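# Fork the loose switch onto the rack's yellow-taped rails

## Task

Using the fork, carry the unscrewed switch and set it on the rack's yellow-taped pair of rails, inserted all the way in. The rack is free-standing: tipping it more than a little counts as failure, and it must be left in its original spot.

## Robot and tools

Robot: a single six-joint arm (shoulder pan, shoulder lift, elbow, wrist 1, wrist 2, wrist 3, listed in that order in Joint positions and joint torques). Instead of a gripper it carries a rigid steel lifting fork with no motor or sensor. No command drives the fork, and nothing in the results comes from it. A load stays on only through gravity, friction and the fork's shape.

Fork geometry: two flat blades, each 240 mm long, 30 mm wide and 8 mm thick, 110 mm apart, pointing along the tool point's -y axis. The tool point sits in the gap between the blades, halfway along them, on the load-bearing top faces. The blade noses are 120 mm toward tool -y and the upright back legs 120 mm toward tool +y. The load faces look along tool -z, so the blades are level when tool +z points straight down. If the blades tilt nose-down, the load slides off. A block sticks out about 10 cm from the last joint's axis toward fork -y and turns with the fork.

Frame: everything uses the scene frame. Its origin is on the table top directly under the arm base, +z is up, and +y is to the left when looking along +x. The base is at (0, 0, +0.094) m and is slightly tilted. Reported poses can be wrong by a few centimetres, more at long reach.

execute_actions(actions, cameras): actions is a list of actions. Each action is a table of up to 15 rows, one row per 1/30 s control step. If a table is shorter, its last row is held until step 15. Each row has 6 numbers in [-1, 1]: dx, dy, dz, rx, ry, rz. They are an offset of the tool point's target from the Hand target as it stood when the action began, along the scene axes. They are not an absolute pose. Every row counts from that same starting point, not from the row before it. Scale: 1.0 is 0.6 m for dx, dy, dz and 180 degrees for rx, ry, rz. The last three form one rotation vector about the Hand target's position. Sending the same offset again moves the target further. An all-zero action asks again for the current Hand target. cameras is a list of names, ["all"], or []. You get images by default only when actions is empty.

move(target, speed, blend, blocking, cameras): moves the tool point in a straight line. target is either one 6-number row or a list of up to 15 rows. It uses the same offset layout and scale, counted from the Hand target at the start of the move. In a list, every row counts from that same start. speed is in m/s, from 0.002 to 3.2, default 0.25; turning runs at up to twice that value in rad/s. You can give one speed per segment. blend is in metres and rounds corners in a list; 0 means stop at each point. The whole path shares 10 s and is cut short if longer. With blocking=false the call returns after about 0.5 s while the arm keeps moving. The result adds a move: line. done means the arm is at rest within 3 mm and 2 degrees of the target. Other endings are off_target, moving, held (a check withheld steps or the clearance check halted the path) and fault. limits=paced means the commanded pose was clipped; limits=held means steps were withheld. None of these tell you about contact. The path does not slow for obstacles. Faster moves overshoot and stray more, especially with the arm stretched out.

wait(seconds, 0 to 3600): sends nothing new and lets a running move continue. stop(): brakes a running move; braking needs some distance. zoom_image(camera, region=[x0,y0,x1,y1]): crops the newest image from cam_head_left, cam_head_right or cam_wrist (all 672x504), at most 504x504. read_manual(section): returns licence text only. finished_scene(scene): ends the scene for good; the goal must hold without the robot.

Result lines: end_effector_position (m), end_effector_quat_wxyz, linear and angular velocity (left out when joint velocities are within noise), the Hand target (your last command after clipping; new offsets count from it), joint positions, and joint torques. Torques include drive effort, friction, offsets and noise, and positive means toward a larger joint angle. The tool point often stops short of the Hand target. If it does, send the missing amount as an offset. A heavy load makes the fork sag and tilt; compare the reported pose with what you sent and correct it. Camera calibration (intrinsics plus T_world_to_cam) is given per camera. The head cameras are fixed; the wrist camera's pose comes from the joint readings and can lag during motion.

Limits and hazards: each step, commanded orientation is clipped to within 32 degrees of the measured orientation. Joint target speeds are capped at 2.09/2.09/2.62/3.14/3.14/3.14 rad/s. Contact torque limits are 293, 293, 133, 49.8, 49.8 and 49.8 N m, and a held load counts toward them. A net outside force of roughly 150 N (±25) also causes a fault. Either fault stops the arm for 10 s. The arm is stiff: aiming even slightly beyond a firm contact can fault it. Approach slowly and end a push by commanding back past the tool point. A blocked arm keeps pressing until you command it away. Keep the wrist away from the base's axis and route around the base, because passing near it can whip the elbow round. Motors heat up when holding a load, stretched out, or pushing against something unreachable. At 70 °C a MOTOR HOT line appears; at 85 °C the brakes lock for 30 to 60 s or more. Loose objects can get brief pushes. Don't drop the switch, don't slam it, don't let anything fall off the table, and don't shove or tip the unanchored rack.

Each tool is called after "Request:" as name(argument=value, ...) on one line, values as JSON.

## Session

Request:
execute_actions(actions=[])

Request:
zoom_image(camera="cam_head_left", region=[270, 60, 480, 290])

Request:
zoom_image(camera="cam_head_right", region=[270, 60, 480, 290])

Scene clock: 0.00 s.
end_effector_position=(+0.3730, -0.1176, +0.2682) end_effector_quat_wxyz=(+0.136, +0.895, +0.406, -0.125)
Joint positions: [2.64 -1.67 2.33 -2.306 -1.933 0.155]
Joint velocities: within noise
Joint torques (N m): no reading
Hand target: +0.3730, -0.1176, +0.2682; +0.136, +0.895, +0.406, -0.125
camera_calibration:
cam_wrist: T_world_to_cam=[[0.6462, 0.67467, -0.35671, -0.05655], [0.75052, -0.47708, 0.45728, -0.5873], [0.13833, -0.56322, -0.81465, 0.195]] pos_world=[0.45036, -0.13221, 0.40724]

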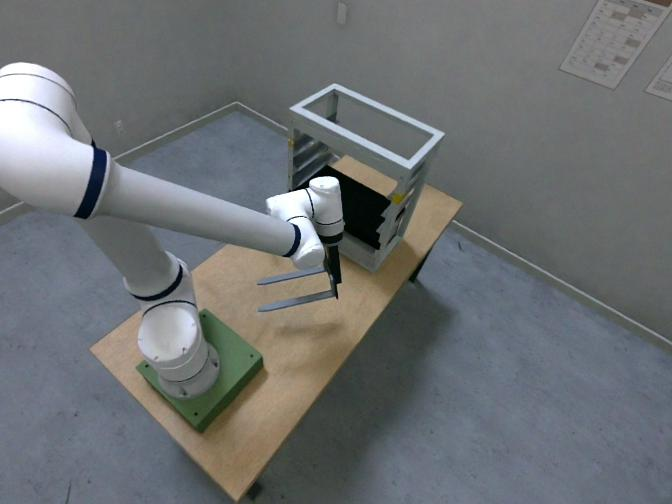

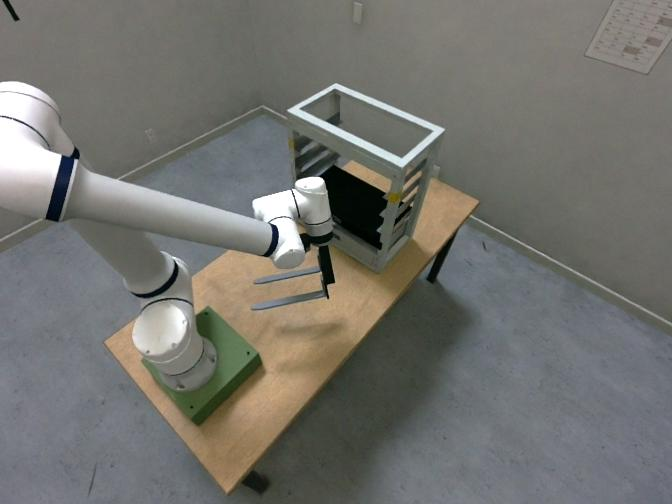

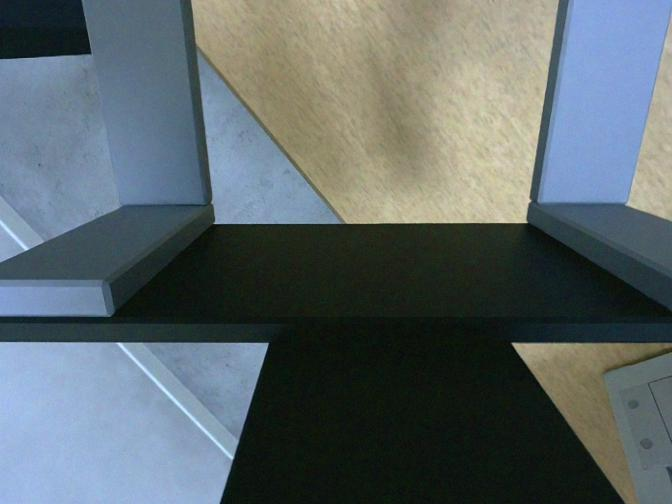

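Scaled by 2.191.

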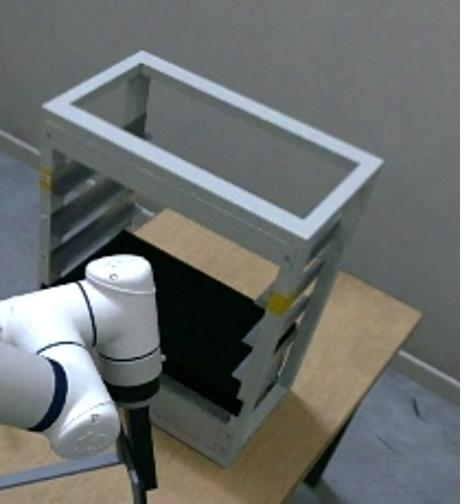

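Scaled by 2.191.

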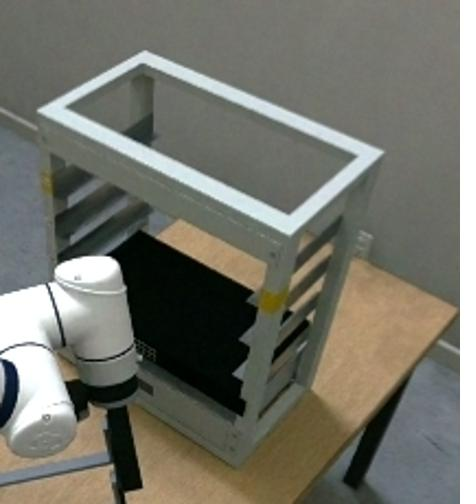

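Request:
move(target=[[0.0783, 0, 0.3867, 0, 0, 0], [0.3617, 0.396, 0.603, 0.4137, -0.2950, -0.7030]], speed=0.5, blend=[0.05, 0], cameras=["all"])

Request:
zoom_image(camera="cam_wrist", region=[200, 0, 400, 225])

Scene clock: 49.63 s.
end_effector_position=(+0.5900, +0.1200, +0.6299) end_effector_quat_wxyz=(-0.354, +0.612, -0.613, +0.353)
Joint positions: [2.944 -2.165 2.62 -3.046 -1.359 3.022]
Joint torques (N m): [9.07 14.04 -83.07 -13.1 -1.11 3.66]
Hand target: +0.5900, +0.1200, +0.6300; -0.354, +0.612, -0.613, +0.354
Off the commanded pose: 0.000 m, 0 deg.
move: done
cam_wrist: T_world_to_cam=[[0.0155, -0.99956, -0.02545, 0.13633], [-0.76921, 0.00434, -0.63898, 0.72715], [0.63881, 0.02948, -0.7688, 0.19826]] pos_world=[0.43057, 0.12727, 0.62052]

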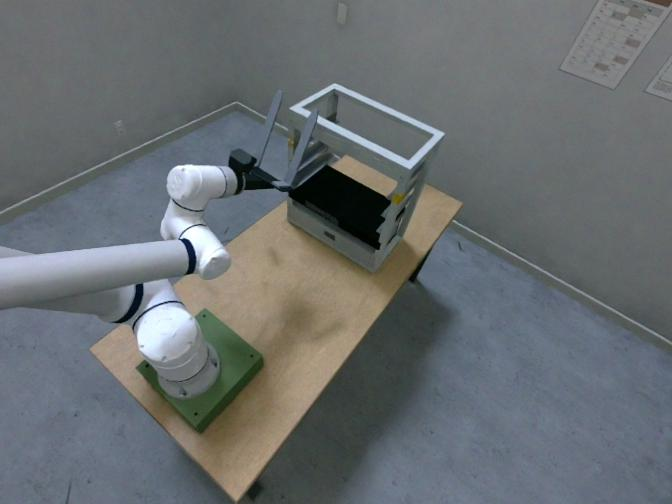

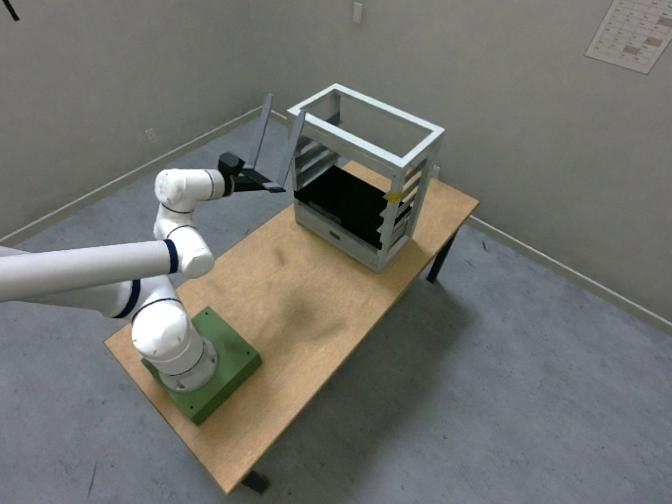

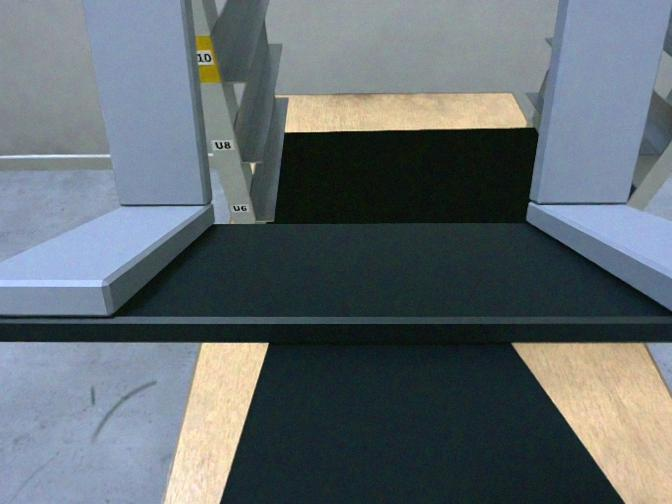

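Scaled by 2.240.

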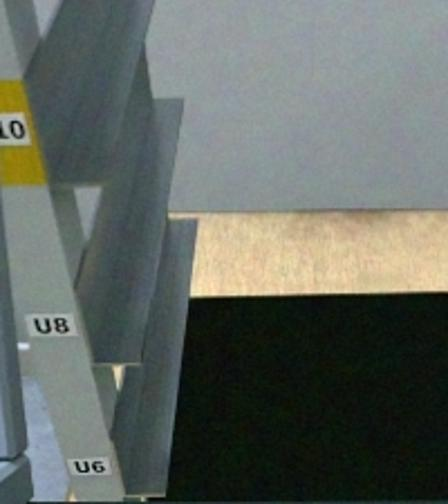

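Request:
move(target=[0, -0.4, 0, 0, 0, 0], speed=0.4, cameras=["cam_wrist"])

Request:
zoom_image(camera="cam_wrist", region=[380, 0, 560, 225])

Request:
move(target=[0, 0, -0.2833, 0, 0, 0], speed=0.4, cameras=["cam_wrist"])

Request:
zoom_image(camera="cam_wrist", region=[380, 0, 560, 225])

Request:
move(target=[0, 0.4, 0, 0, 0, 0], speed=0.4, cameras=["cam_wrist"])

Request:
zoom_image(camera="cam_wrist", region=[190, 0, 370, 225])

Scene clock: 58.20 s.
end_effector_position=(+0.5900, -0.1200, +0.6299) end_effector_quat_wxyz=(-0.354, +0.612, -0.613, +0.354)
Joint positions: [2.106 -2.279 2.604 -2.561 -0.707 2.381]
Joint torques (N m): [-22.18 3.78 -99.06 -6.1 6.32 -2.17]
Hand target: +0.5900, -0.1200, +0.6300; -0.354, +0.612, -0.613, +0.354
Off the commanded pose: 0.000 m, 0 deg.
move: done
cam_wrist: T_world_to_cam=[[0.01514, -0.99956, -0.02549, -0.10329], [-0.76912, 0.00465, -0.63909, 0.72833], [0.63892, 0.02928, -0.76871, 0.20514]] pos_world=[0.43067, -0.11263, 0.62052]

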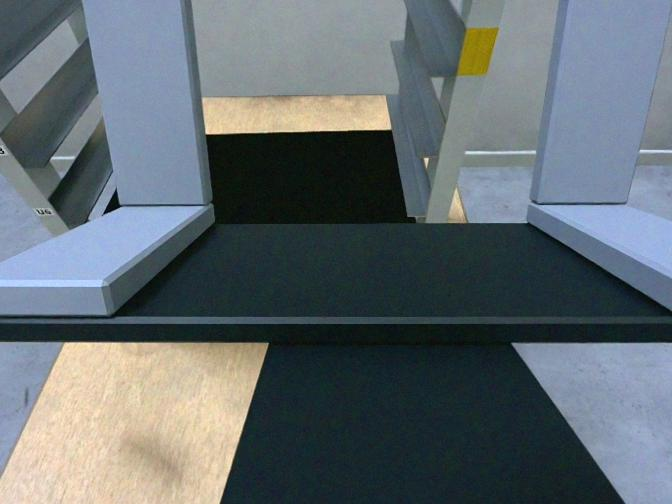

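Scaled by 2.240.

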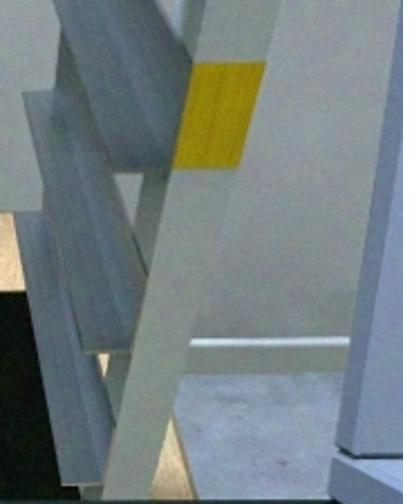

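Scene clock: 59.77 s.
end_effector_position=(+0.5899, -0.1200, +0.4600) end_effector_quat_wxyz=(-0.353, +0.612, -0.613, +0.353)
Joint positions: [2.099 -1.878 2.847 -3.198 -0.703 2.372]
Joint torques (N m): [9.93 6.75 -44.86 -10.9 3.07 3.25]
Hand target: +0.5900, -0.1200, +0.4600; -0.354, +0.612, -0.613, +0.354
Off the commanded pose: 0.000 m, 0 deg.
move: done
cam_wrist: T_world_to_cam=[[0.01549, -0.99956, -0.02545, -0.10788], [-0.76935, 0.00434, -0.63882, 0.61961], [0.63864, 0.02948, -0.76894, 0.07485]] pos_world=[0.43057, -0.11273, 0.45062]

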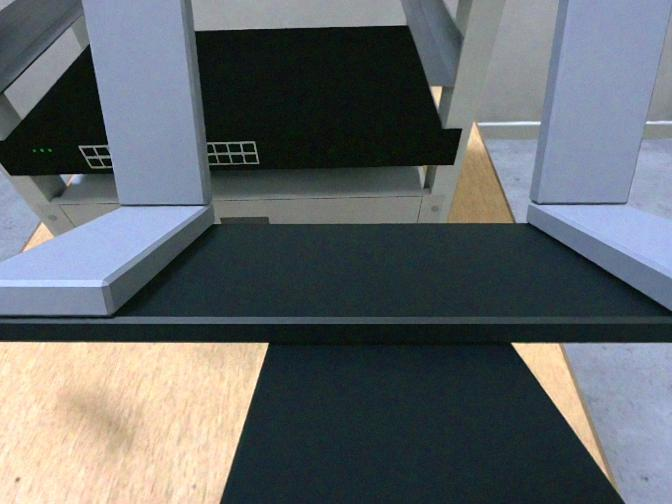

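Scaled by 2.240.

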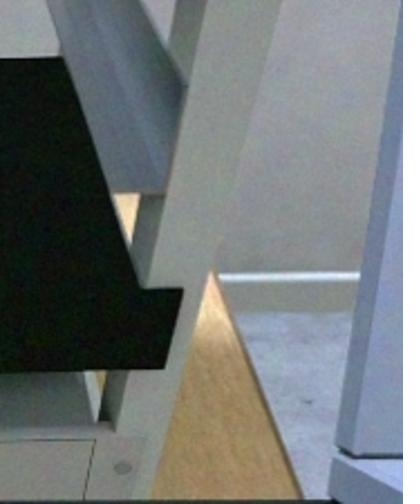

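Scene clock: 60.50 s.
end_effector_position=(+0.5894, -0.0959, +0.4600) end_effector_quat_wxyz=(-0.354, +0.613, -0.612, +0.352)
Joint positions: [2.146 -1.894 2.862 -3.235 -0.731 2.423]
Joint torques (N m): [-21.1 8.67 -69.46 -6.02 6.02 -2.32]
Hand target: +0.5894, -0.0960, +0.4600; -0.354, +0.613, -0.612, +0.352 (not the last commanded pose)
Off the commanded pose: 0.216 m, 0 deg.
move: held (a check stopped the path); limits=held
pose unreachable: on one or more control steps of this call, first in action 0 (counted from 0), an arm could not follow its commanded pose, so it was not sent that pose on those steps. It may still have moved: this result reports where it is.
cause: moving toward the commanded pose would bring two parts of the arm too close to each other (joints 3 (elbow) and 4 (wrist 1) lie between them).
cam_wrist: T_world_to_cam=[[0.0191, -0.99948, -0.02606, -0.08555], [-0.77024, 0.00191, -0.63775, 0.61887], [0.63747, 0.03225, -0.7698, 0.07582]] pos_world=[0.42998, -0.08913, 0.45082]

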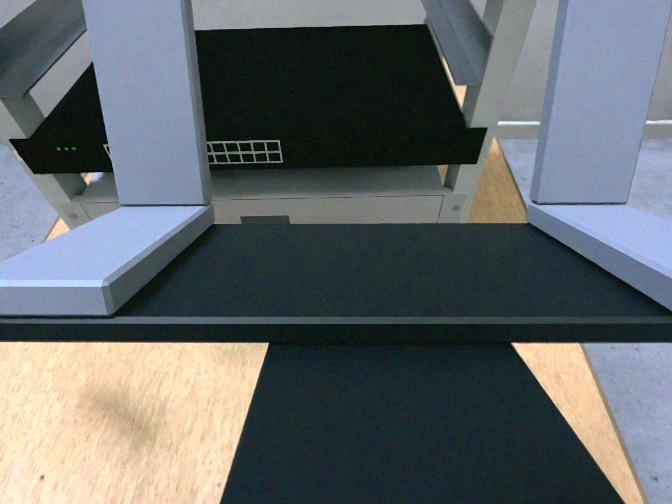

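Scaled by 2.240.

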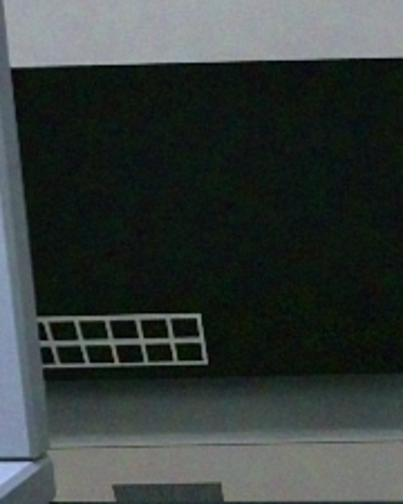

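Request:
move(target=[0.0177, 0.1748, -0.5117, -0.0035, 0.3333, 0.0060], speed=0.35, cameras=["all"])

Request:
zoom_image(camera="cam_head_left", region=[260, 140, 410, 290])

Request:
zoom_image(camera="cam_head_right", region=[260, 140, 410, 290])

Scene clock: 108.40 s.
end_effector_position=(+0.6000, +0.0088, +0.1531) end_effector_quat_wxyz=(-0.001, +0.714, -0.700, -0.001)
Joint positions: [2.794 -1.64 2.563 -2.477 -1.567 2.726]
Joint torques (N m): [9.95 -21.59 -71.26 -5.82 -1.53 3.33]
Hand target: +0.6001, +0.0088, +0.1530; +0.000, +0.714, -0.700, -0.002
Off the commanded pose: 0.000 m, 0 deg.
move: done
cam_wrist: T_world_to_cam=[[0.00783, -0.99953, -0.02951, 0.01813], [-0.93745, -0.01761, 0.34768, 0.38077], [-0.34804, 0.02494, -0.93715, 0.44648]] pos_world=[0.5122, 0.01369, 0.28656]

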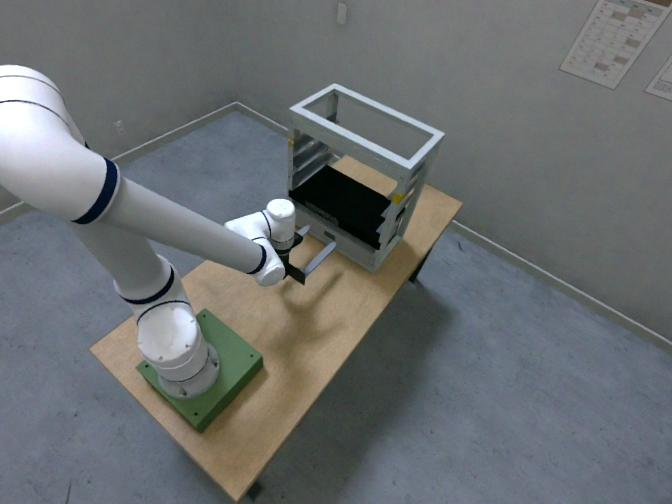

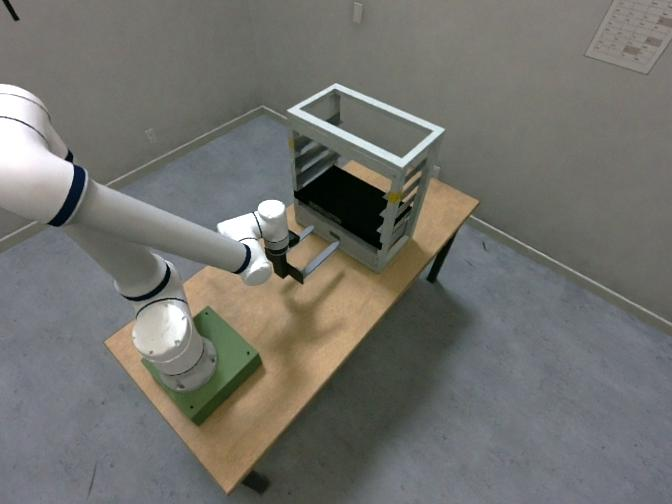

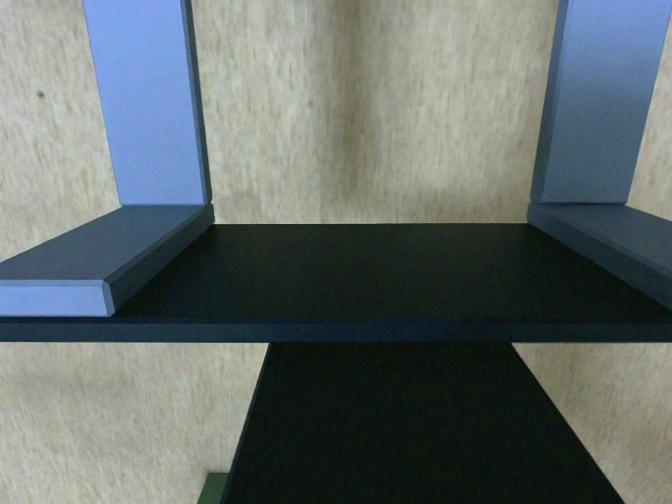

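Scaled by 3.360.

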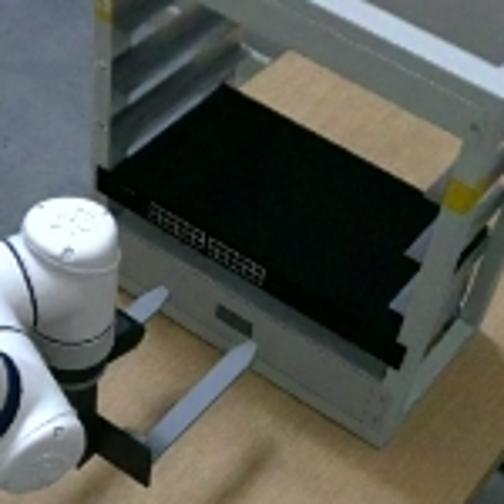

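Scaled by 3.360.

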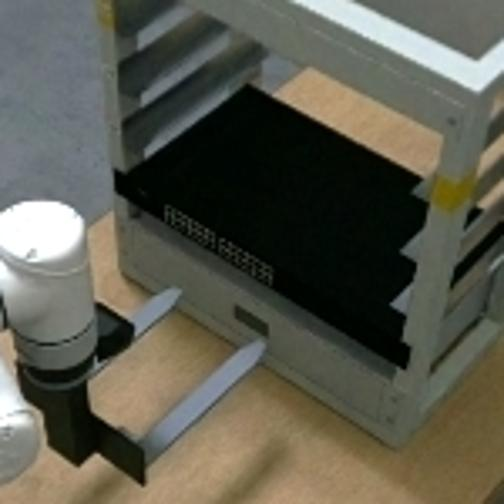

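Request:
move(target=[0.3691, 0.0077, 0, 0, 0, 0], speed=0.15, cameras=["all"])

Request:
zoom_image(camera="cam_head_left", region=[260, 140, 410, 290])

Request:
zoom_image(camera="cam_head_right", region=[260, 140, 410, 290])

Scene clock: 119.17 s.
end_effector_position=(+0.8213, +0.0135, +0.1530) end_effector_quat_wxyz=(+0.000, +0.714, -0.700, -0.002)
Joint positions: [2.933 -1.295 2.165 -2.424 -1.565 2.866]
Joint torques (N m): [9.5 -61.01 -75.31 -5.52 -1.06 3.46]
Hand target: +0.8215, +0.0135, +0.1530; +0.000, +0.714, -0.700, -0.002
Off the commanded pose: 0.000 m, 0 deg.
move: done
cam_wrist: T_world_to_cam=[[0.00782, -0.99953, -0.02951, 0.0211], [-0.93731, -0.01761, 0.34807, 0.58822], [-0.34842, 0.02494, -0.937, 0.52356]] pos_world=[0.7336, 0.01839, 0.28646]

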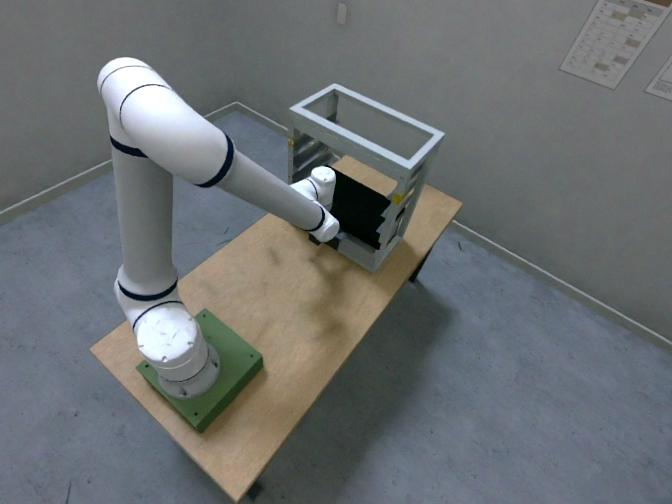

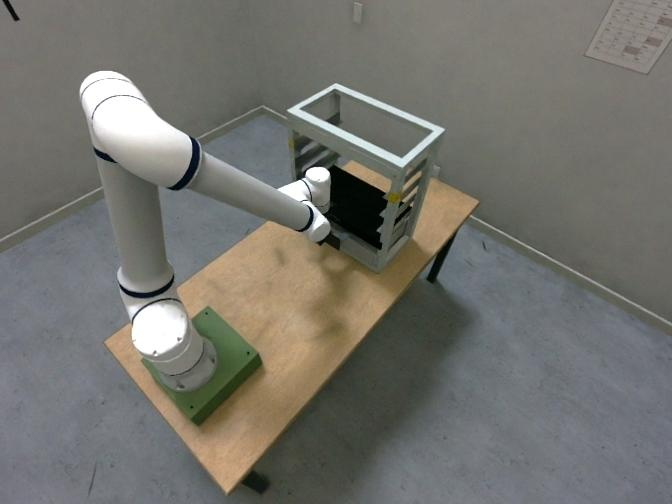

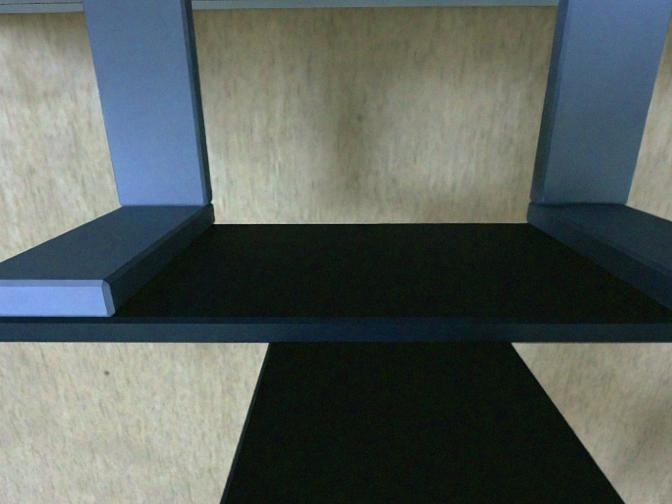

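Scaled by 3.360.

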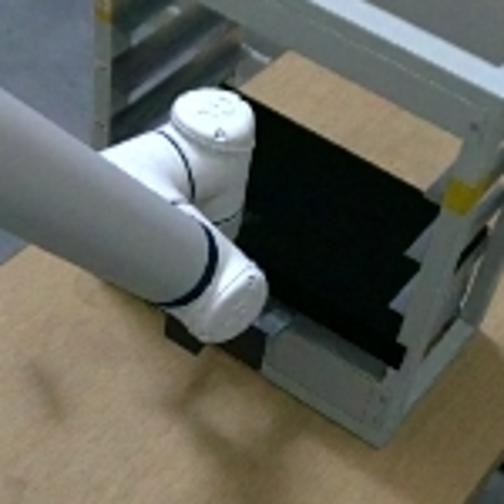

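Scaled by 3.360.

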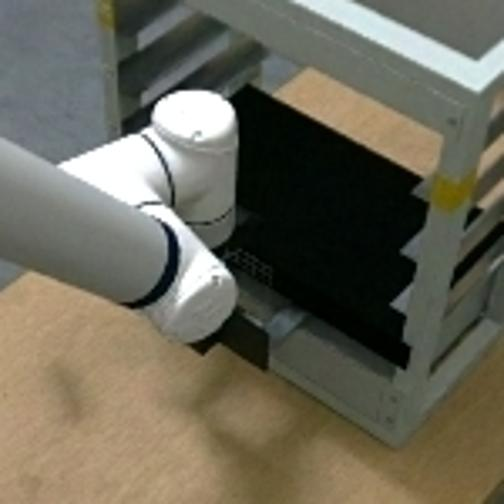

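Request:
zoom_image(camera="cam_wrist", region=[180, 0, 580, 60])

Request:
move(target=[0, 0, 0.02, 0, 0, 0], speed=0.03)

Scaled by 1.260.

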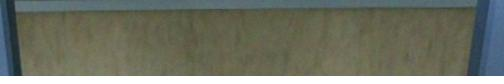

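Scene clock: 124.10 s.
end_effector_position=(+0.8215, +0.0135, +0.1648) end_effector_quat_wxyz=(+0.000, +0.714, -0.700, -0.002)
Joint positions: [2.933 -1.312 2.158 -2.4 -1.565 2.866]
Joint torques (N m): [-6.29 -90.5 -75.76 -5.14 -1.36 0.11]
Hand target: +0.8215, +0.0135, +0.1650; +0.000, +0.714, -0.700, -0.002
Off the commanded pose: 0.000 m, 0 deg.
move: done

Request:
move(target=[0, 0, 0.025, 0, 0, 0], speed=0.02, cameras=["cam_head_left", "cam_head_right"])

Request:
zoom_image(camera="cam_head_left", region=[290, 140, 430, 280])

Request:
zoom_image(camera="cam_head_right", region=[290, 140, 430, 280])

Scene clock: 129.40 s.
end_effector_position=(+0.8215, +0.0135, +0.1797) end_effector_quat_wxyz=(+0.000, +0.714, -0.700, -0.002)
Joint positions: [2.933 -1.333 2.148 -2.369 -1.565 2.866]
Joint torques (N m): [-17.8 -124.58 -114.23 -19.56 4.07 -1.72]
Hand target: +0.8215, +0.0135, +0.1800; +0.000, +0.714, -0.700, -0.002
Off the commanded pose: 0.000 m, 0 deg.
move: done

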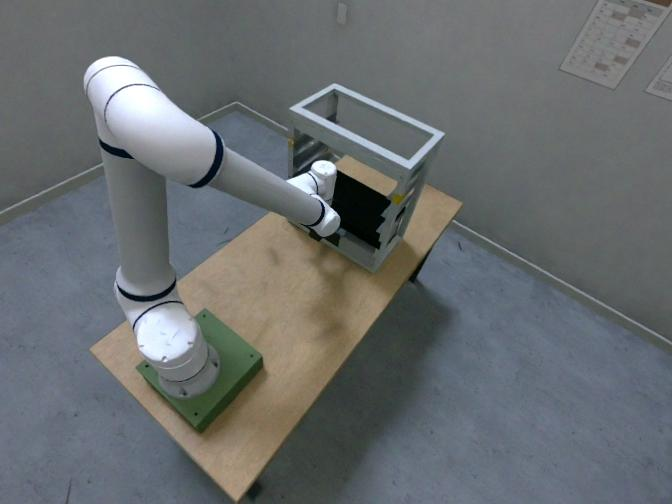

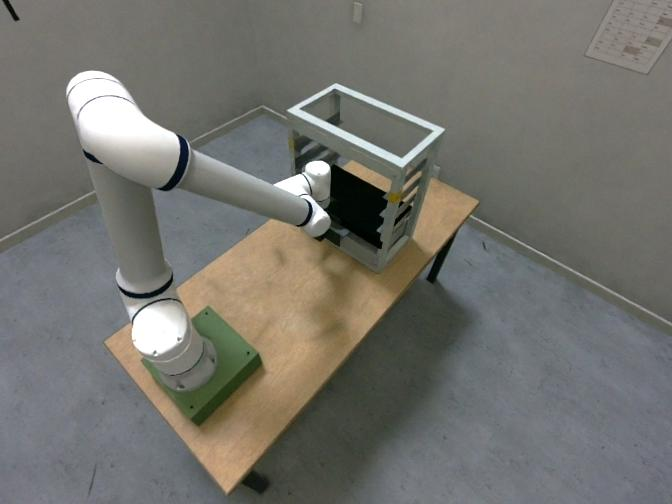

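Scaled by 3.600.

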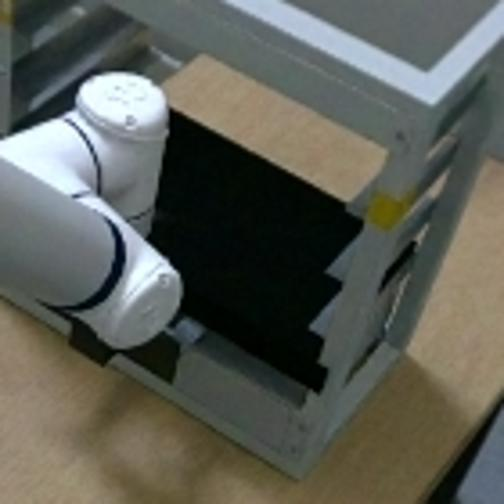

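Scaled by 3.600.

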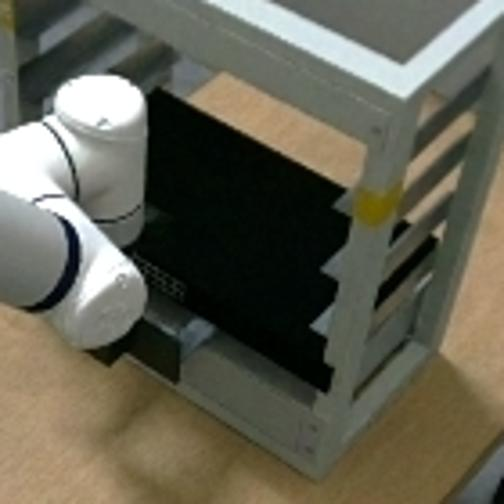

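Request:
move(target=[-0.4749, -0.00995, 0, 0, 0, 0], speed=0.13, cameras=["cam_head_left", "cam_head_right"])

Request:
zoom_image(camera="cam_head_left", region=[220, 140, 430, 320])

Request:
zoom_image(camera="cam_head_right", region=[220, 140, 430, 320])

Scene clock: 137.43 s.
end_effector_position=(+0.5367, +0.0075, +0.1799) end_effector_quat_wxyz=(+0.000, +0.714, -0.700, -0.002)
Joint positions: [2.722 -1.85 2.639 -2.342 -1.569 2.655]
Joint torques (N m): [-21.93 -55.91 -91.74 -18.91 5.96 -2.37]
Hand target: +0.5366, +0.0075, +0.1800; +0.000, +0.714, -0.700, -0.002
Off the commanded pose: 0.000 m, 0 deg.
move: done

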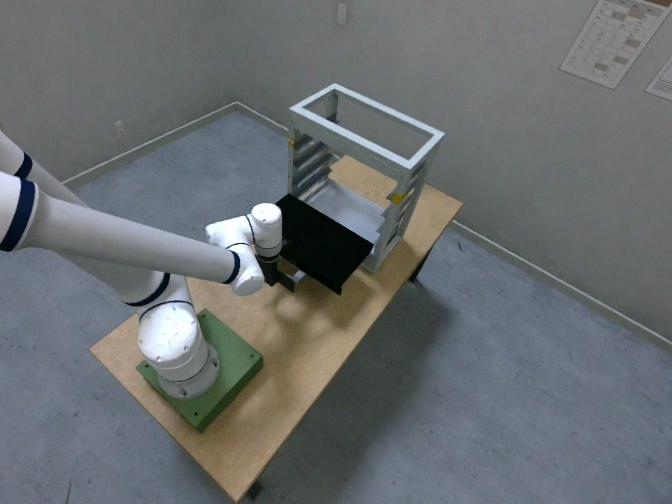

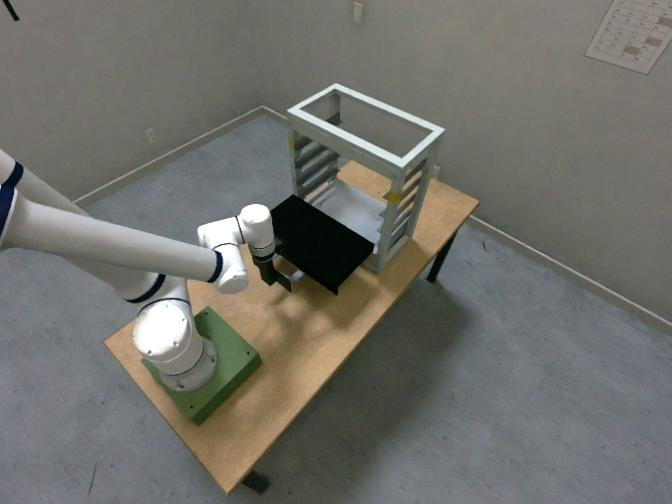

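Scaled by 2.400.

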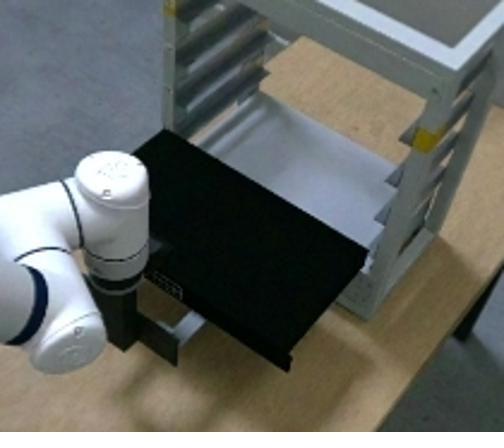

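Scaled by 2.400.

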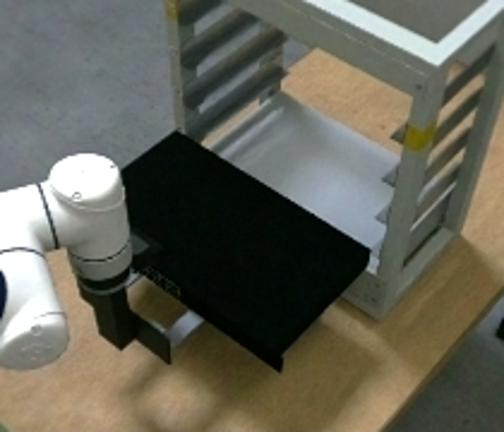

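Request:
move(target=[[0, 0, 0.45, 0, 0, 0], [0.1666, 0.0035, 0.45, 0, 0, 0]], speed=[0.18, 0.1], cameras=["cam_head_left", "cam_head_right"])

Request:
zoom_image(camera="cam_head_left", region=[250, 70, 450, 250])

Request:
zoom_image(camera="cam_head_right", region=[250, 70, 450, 250])

Scene clock: 151.60 s.
end_effector_position=(+0.6364, +0.0096, +0.4500) end_effector_quat_wxyz=(+0.000, +0.714, -0.700, -0.002)
Joint positions: [2.825 -1.923 2.139 -1.77 -1.567 2.757]
Joint torques (N m): [9.18 -38.23 -144.97 -23.77 1.53 3.74]
Hand target: +0.6365, +0.0096, +0.4500; +0.000, +0.714, -0.700, -0.002
Off the commanded pose: 0.000 m, 0 deg.
move: done

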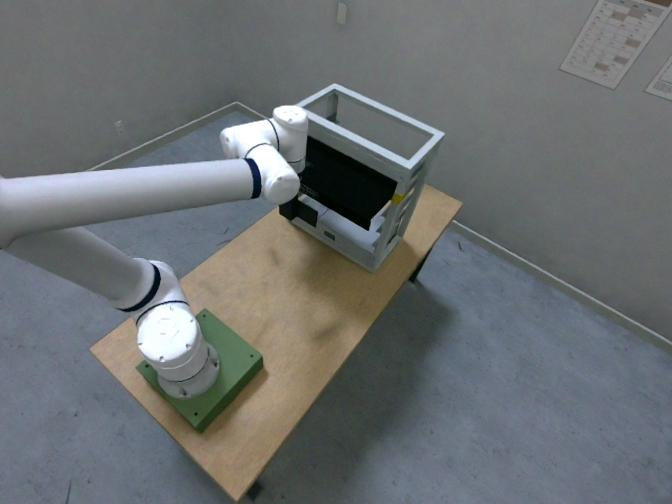

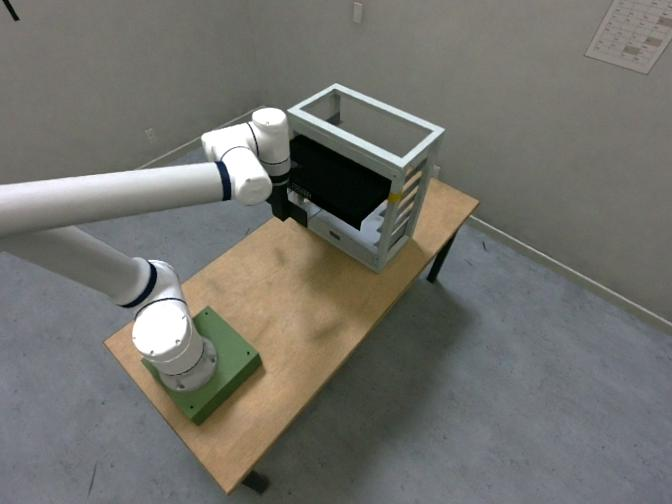

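Scaled by 2.520.

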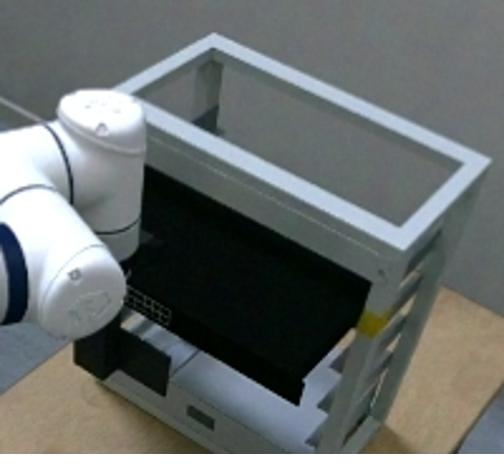

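Scaled by 2.520.

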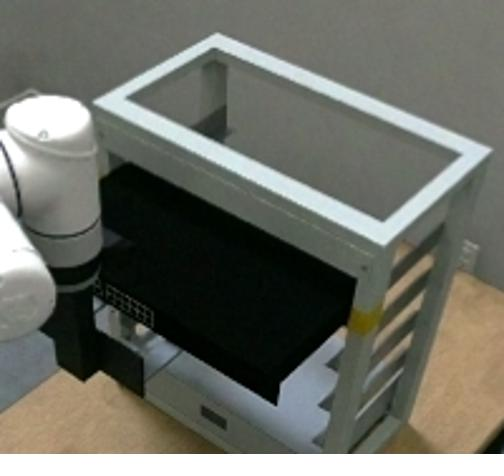

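Request:
move(target=[[0.2549, 0.0053, 0, 0, 0, 0], [0.3082, 0.0065, 0, 0, 0, 0]], speed=[0.1, 0.04], blend=[0.01, 0], cameras=["cam_head_left", "cam_head_right"])

Request:
zoom_image(camera="cam_head_left", region=[270, 90, 450, 270])

Request:
move(target=[0.00333, 0.00007, 0, 0, 0, 0], speed=0.01)

Request:
move(target=[0.00333, 0.00007, 0, 0, 0, 0], speed=0.01)

Scene clock: 164.87 s.
end_effector_position=(+0.8212, +0.0135, +0.4500) end_effector_quat_wxyz=(+0.000, +0.714, -0.700, -0.002)
Joint positions: [2.932 -1.583 1.872 -1.843 -1.565 2.865]
Joint torques (N m): [7.9 -84.04 -143.04 -24.24 3.4 3.34]
Hand target: +0.8215, +0.0135, +0.4500; +0.000, +0.714, -0.700, -0.002
Off the commanded pose: 0.000 m, 0 deg.
move: done

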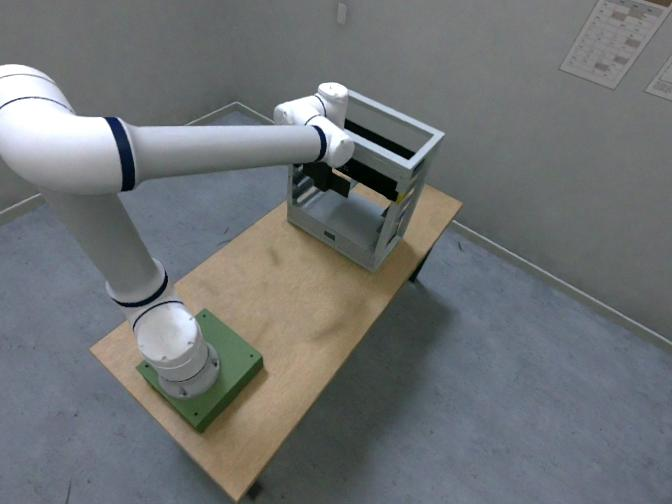

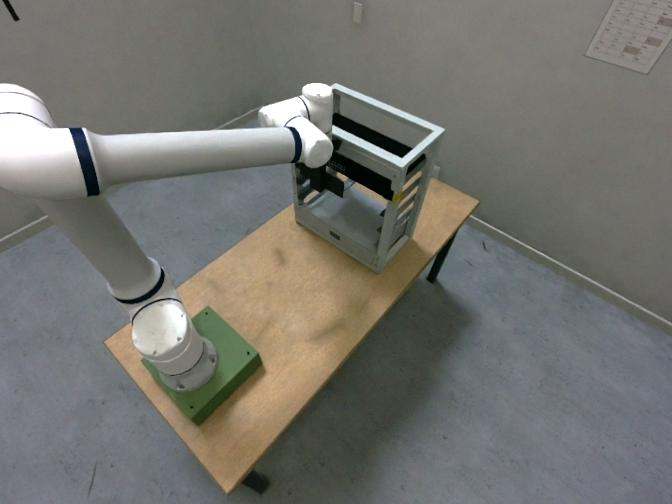

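Scaled by 2.800.

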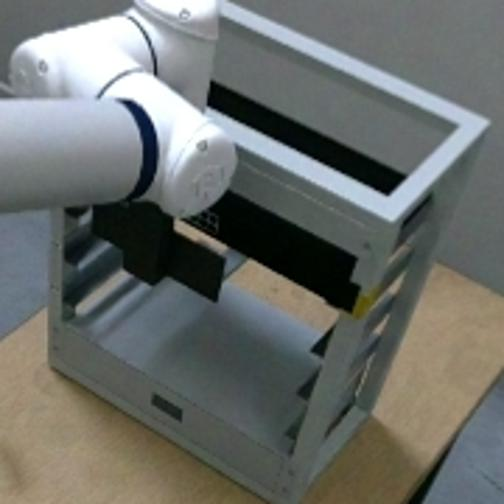

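Scene clock: 165.37 s.
end_effector_position=(+0.8233, +0.0135, +0.4500) end_effector_quat_wxyz=(+0.000, +0.714, -0.700, -0.002)
Joint positions: [2.933 -1.58 1.869 -1.843 -1.565 2.865]
Joint torques (N m): [9.56 -81.73 -145 -24.49 3.01 2.98]
Hand target: +0.8235, +0.0135, +0.4500; +0.000, +0.714, -0.700, -0.002
Off the commanded pose: 0.000 m, 0 deg.
move: done

Scene clock: 165.87 s.
end_effector_position=(+0.8254, +0.0136, +0.4500) end_effector_quat_wxyz=(+0.000, +0.714, -0.700, -0.002)
Joint positions: [2.934 -1.576 1.865 -1.843 -1.565 2.866]
Joint torques (N m): [9.31 -80.02 -146.85 -25.43 3.08 3.43]
Hand target: +0.8255, +0.0136, +0.4500; +0.000, +0.714, -0.700, -0.002
Off the commanded pose: 0.000 m, 0 deg.
move: done

Request:
move(target=[0.00333, 0.00007, 0, 0, 0, 0], speed=0.01)

Request:
move(target=[0.0025, 0.00005, 0, 0, 0, 0], speed=0.01)

Scene clock: 169.40 s.
end_effector_position=(+0.8274, +0.0136, +0.4500) end_effector_quat_wxyz=(+0.000, +0.714, -0.700, -0.002)
Joint positions: [2.934 -1.573 1.862 -1.843 -1.565 2.867]
Joint torques (N m): [10.3 -81.19 -146.6 -25.76 4.05 3.35]
Hand target: +0.8275, +0.0136, +0.4500; +0.000, +0.714, -0.700, -0.002
Off the commanded pose: 0.000 m, 0 deg.
move: done

Scene clock: 169.90 s.
end_effector_position=(+0.8289, +0.0136, +0.4500) end_effector_quat_wxyz=(+0.000, +0.714, -0.700, -0.002)
Joint positions: [2.935 -1.57 1.859 -1.843 -1.565 2.868]
Joint torques (N m): [9.07 -82.6 -147.42 -26.41 4.19 3.6]
Hand target: +0.8290, +0.0136, +0.4500; +0.000, +0.714, -0.700, -0.002
Off the commanded pose: 0.000 m, 0 deg.
move: done

Request:
move(target=[0, 0, -0.052, 0, 0, 0], speed=0.025, cameras=["cam_head_left", "cam_head_right"])

Request:
zoom_image(camera="cam_head_left", region=[270, 90, 450, 270])

Request:
zoom_image(camera="cam_head_right", region=[270, 90, 450, 270])

Scene clock: 180.37 s.
end_effector_position=(+0.8290, +0.0136, +0.4190) end_effector_quat_wxyz=(+0.000, +0.714, -0.700, -0.002)
Joint positions: [2.935 -1.554 1.901 -1.9 -1.565 2.868]
Joint torques (N m): [8.47 -50.46 -73.38 -10.49 -1.41 3.54]
Hand target: +0.8290, +0.0136, +0.4188; +0.000, +0.714, -0.700, -0.002
Off the commanded pose: 0.000 m, 0 deg.
move: done

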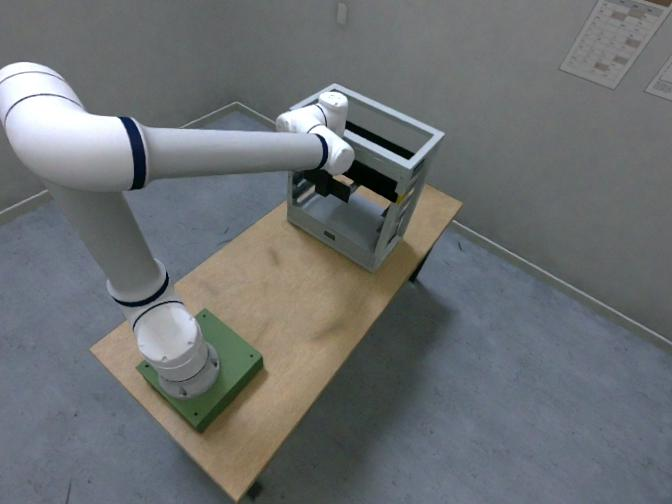

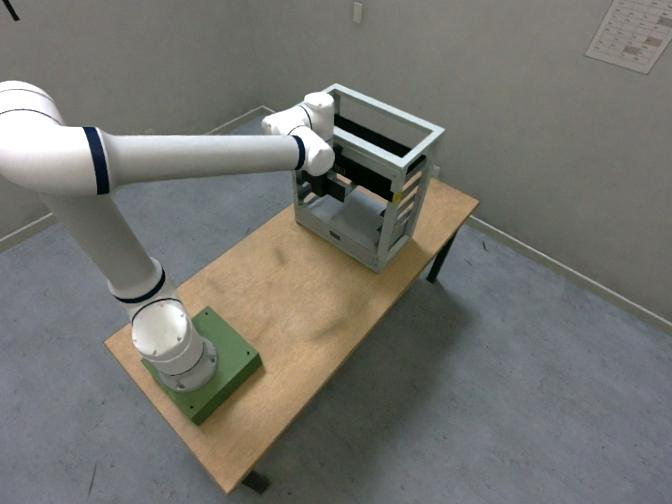

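Scaled by 2.800.

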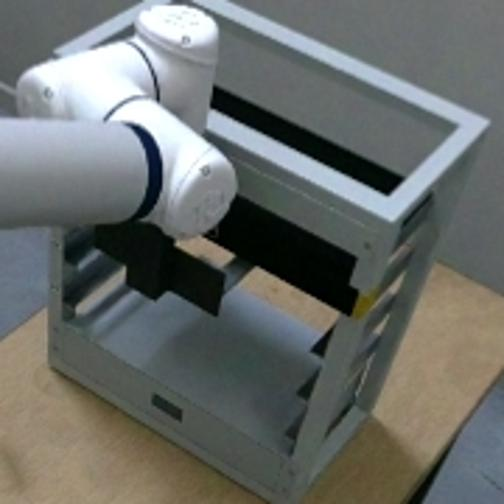

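Scaled by 2.800.

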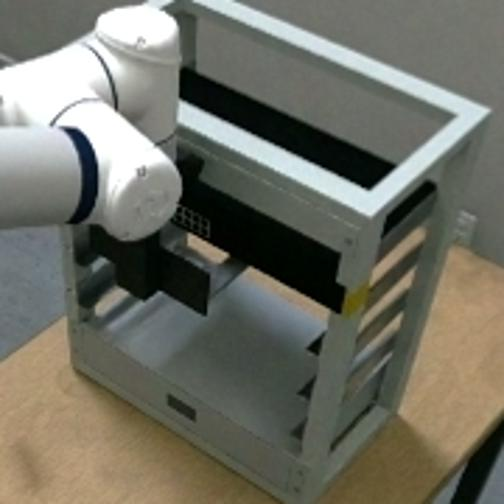

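Request:
move(target=[[-0.3146, -0.0066, 0, 0, 0, 0], [-0.3146, -0.0066, 0.0733, 0, 0, 0], [-0.2863, -0.0060, 0.0733, 0, 0, 0]], speed=[0.2, 0.15, 0.04], blend=[0.01, 0.005, 0], cameras=["cam_head_left", "cam_head_right"])

Request:
zoom_image(camera="cam_head_right", region=[270, 90, 450, 270])

Request:
move(target=[0.0083, 0.00017, 0, 0, 0, 0], speed=0.01)

Request:
move(target=[0.0033, 0.00007, 0, 0, 0, 0], speed=0.006)

Scene clock: 190.30 s.
end_effector_position=(+0.6570, +0.0100, +0.4627) end_effector_quat_wxyz=(+0.000, +0.714, -0.700, -0.002)
Joint positions: [2.841 -1.887 2.094 -1.761 -1.567 2.773]
Joint torques (N m): [8.63 -15.98 -99.62 -10.15 1.83 3.42]
Hand target: +0.6572, +0.0100, +0.4628; +0.000, +0.714, -0.700, -0.002
Off the commanded pose: 0.000 m, 0 deg.
move: done

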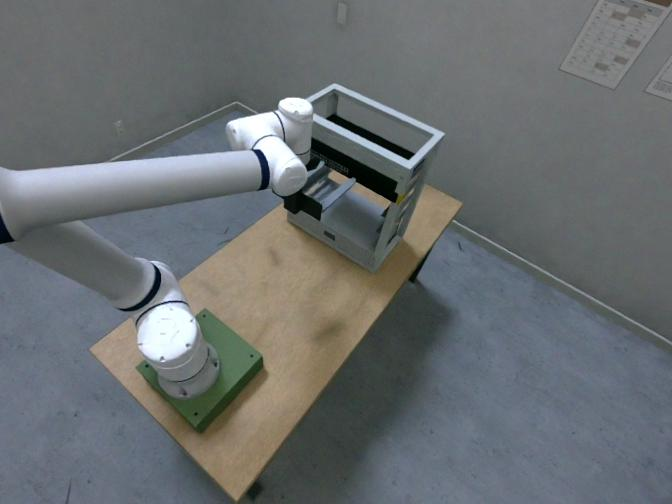

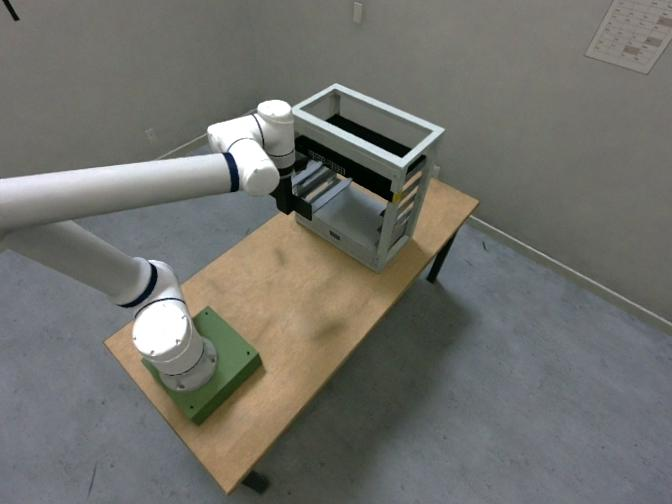

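Scaled by 2.800.

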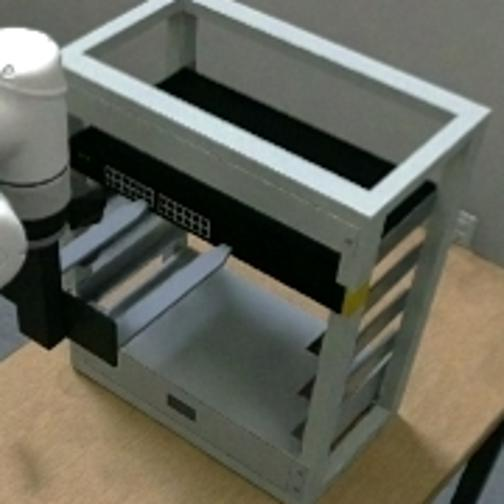

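Scene clock: 191.07 s.
end_effector_position=(+0.6620, +0.0101, +0.4628) end_effector_quat_wxyz=(+0.000, +0.714, -0.700, -0.002)
Joint positions: [2.844 -1.877 2.087 -1.764 -1.567 2.777]
Joint torques (N m): [8.51 -17.43 -100.75 -10.22 1.93 3.43]
Hand target: +0.6622, +0.0101, +0.4628; +0.000, +0.714, -0.700, -0.002
Off the commanded pose: 0.000 m, 0 deg.
move: done

Scene clock: 191.60 s.
end_effector_position=(+0.6640, +0.0102, +0.4628) end_effector_quat_wxyz=(+0.000, +0.714, -0.700, -0.002)
Joint positions: [2.846 -1.873 2.085 -1.766 -1.567 2.779]
Joint torques (N m): [9.82 -18.46 -101.13 -10.14 2.02 3.23]
Hand target: +0.6641, +0.0102, +0.4628; +0.000, +0.714, -0.700, -0.002
Off the commanded pose: 0.000 m, 0 deg.
move: done


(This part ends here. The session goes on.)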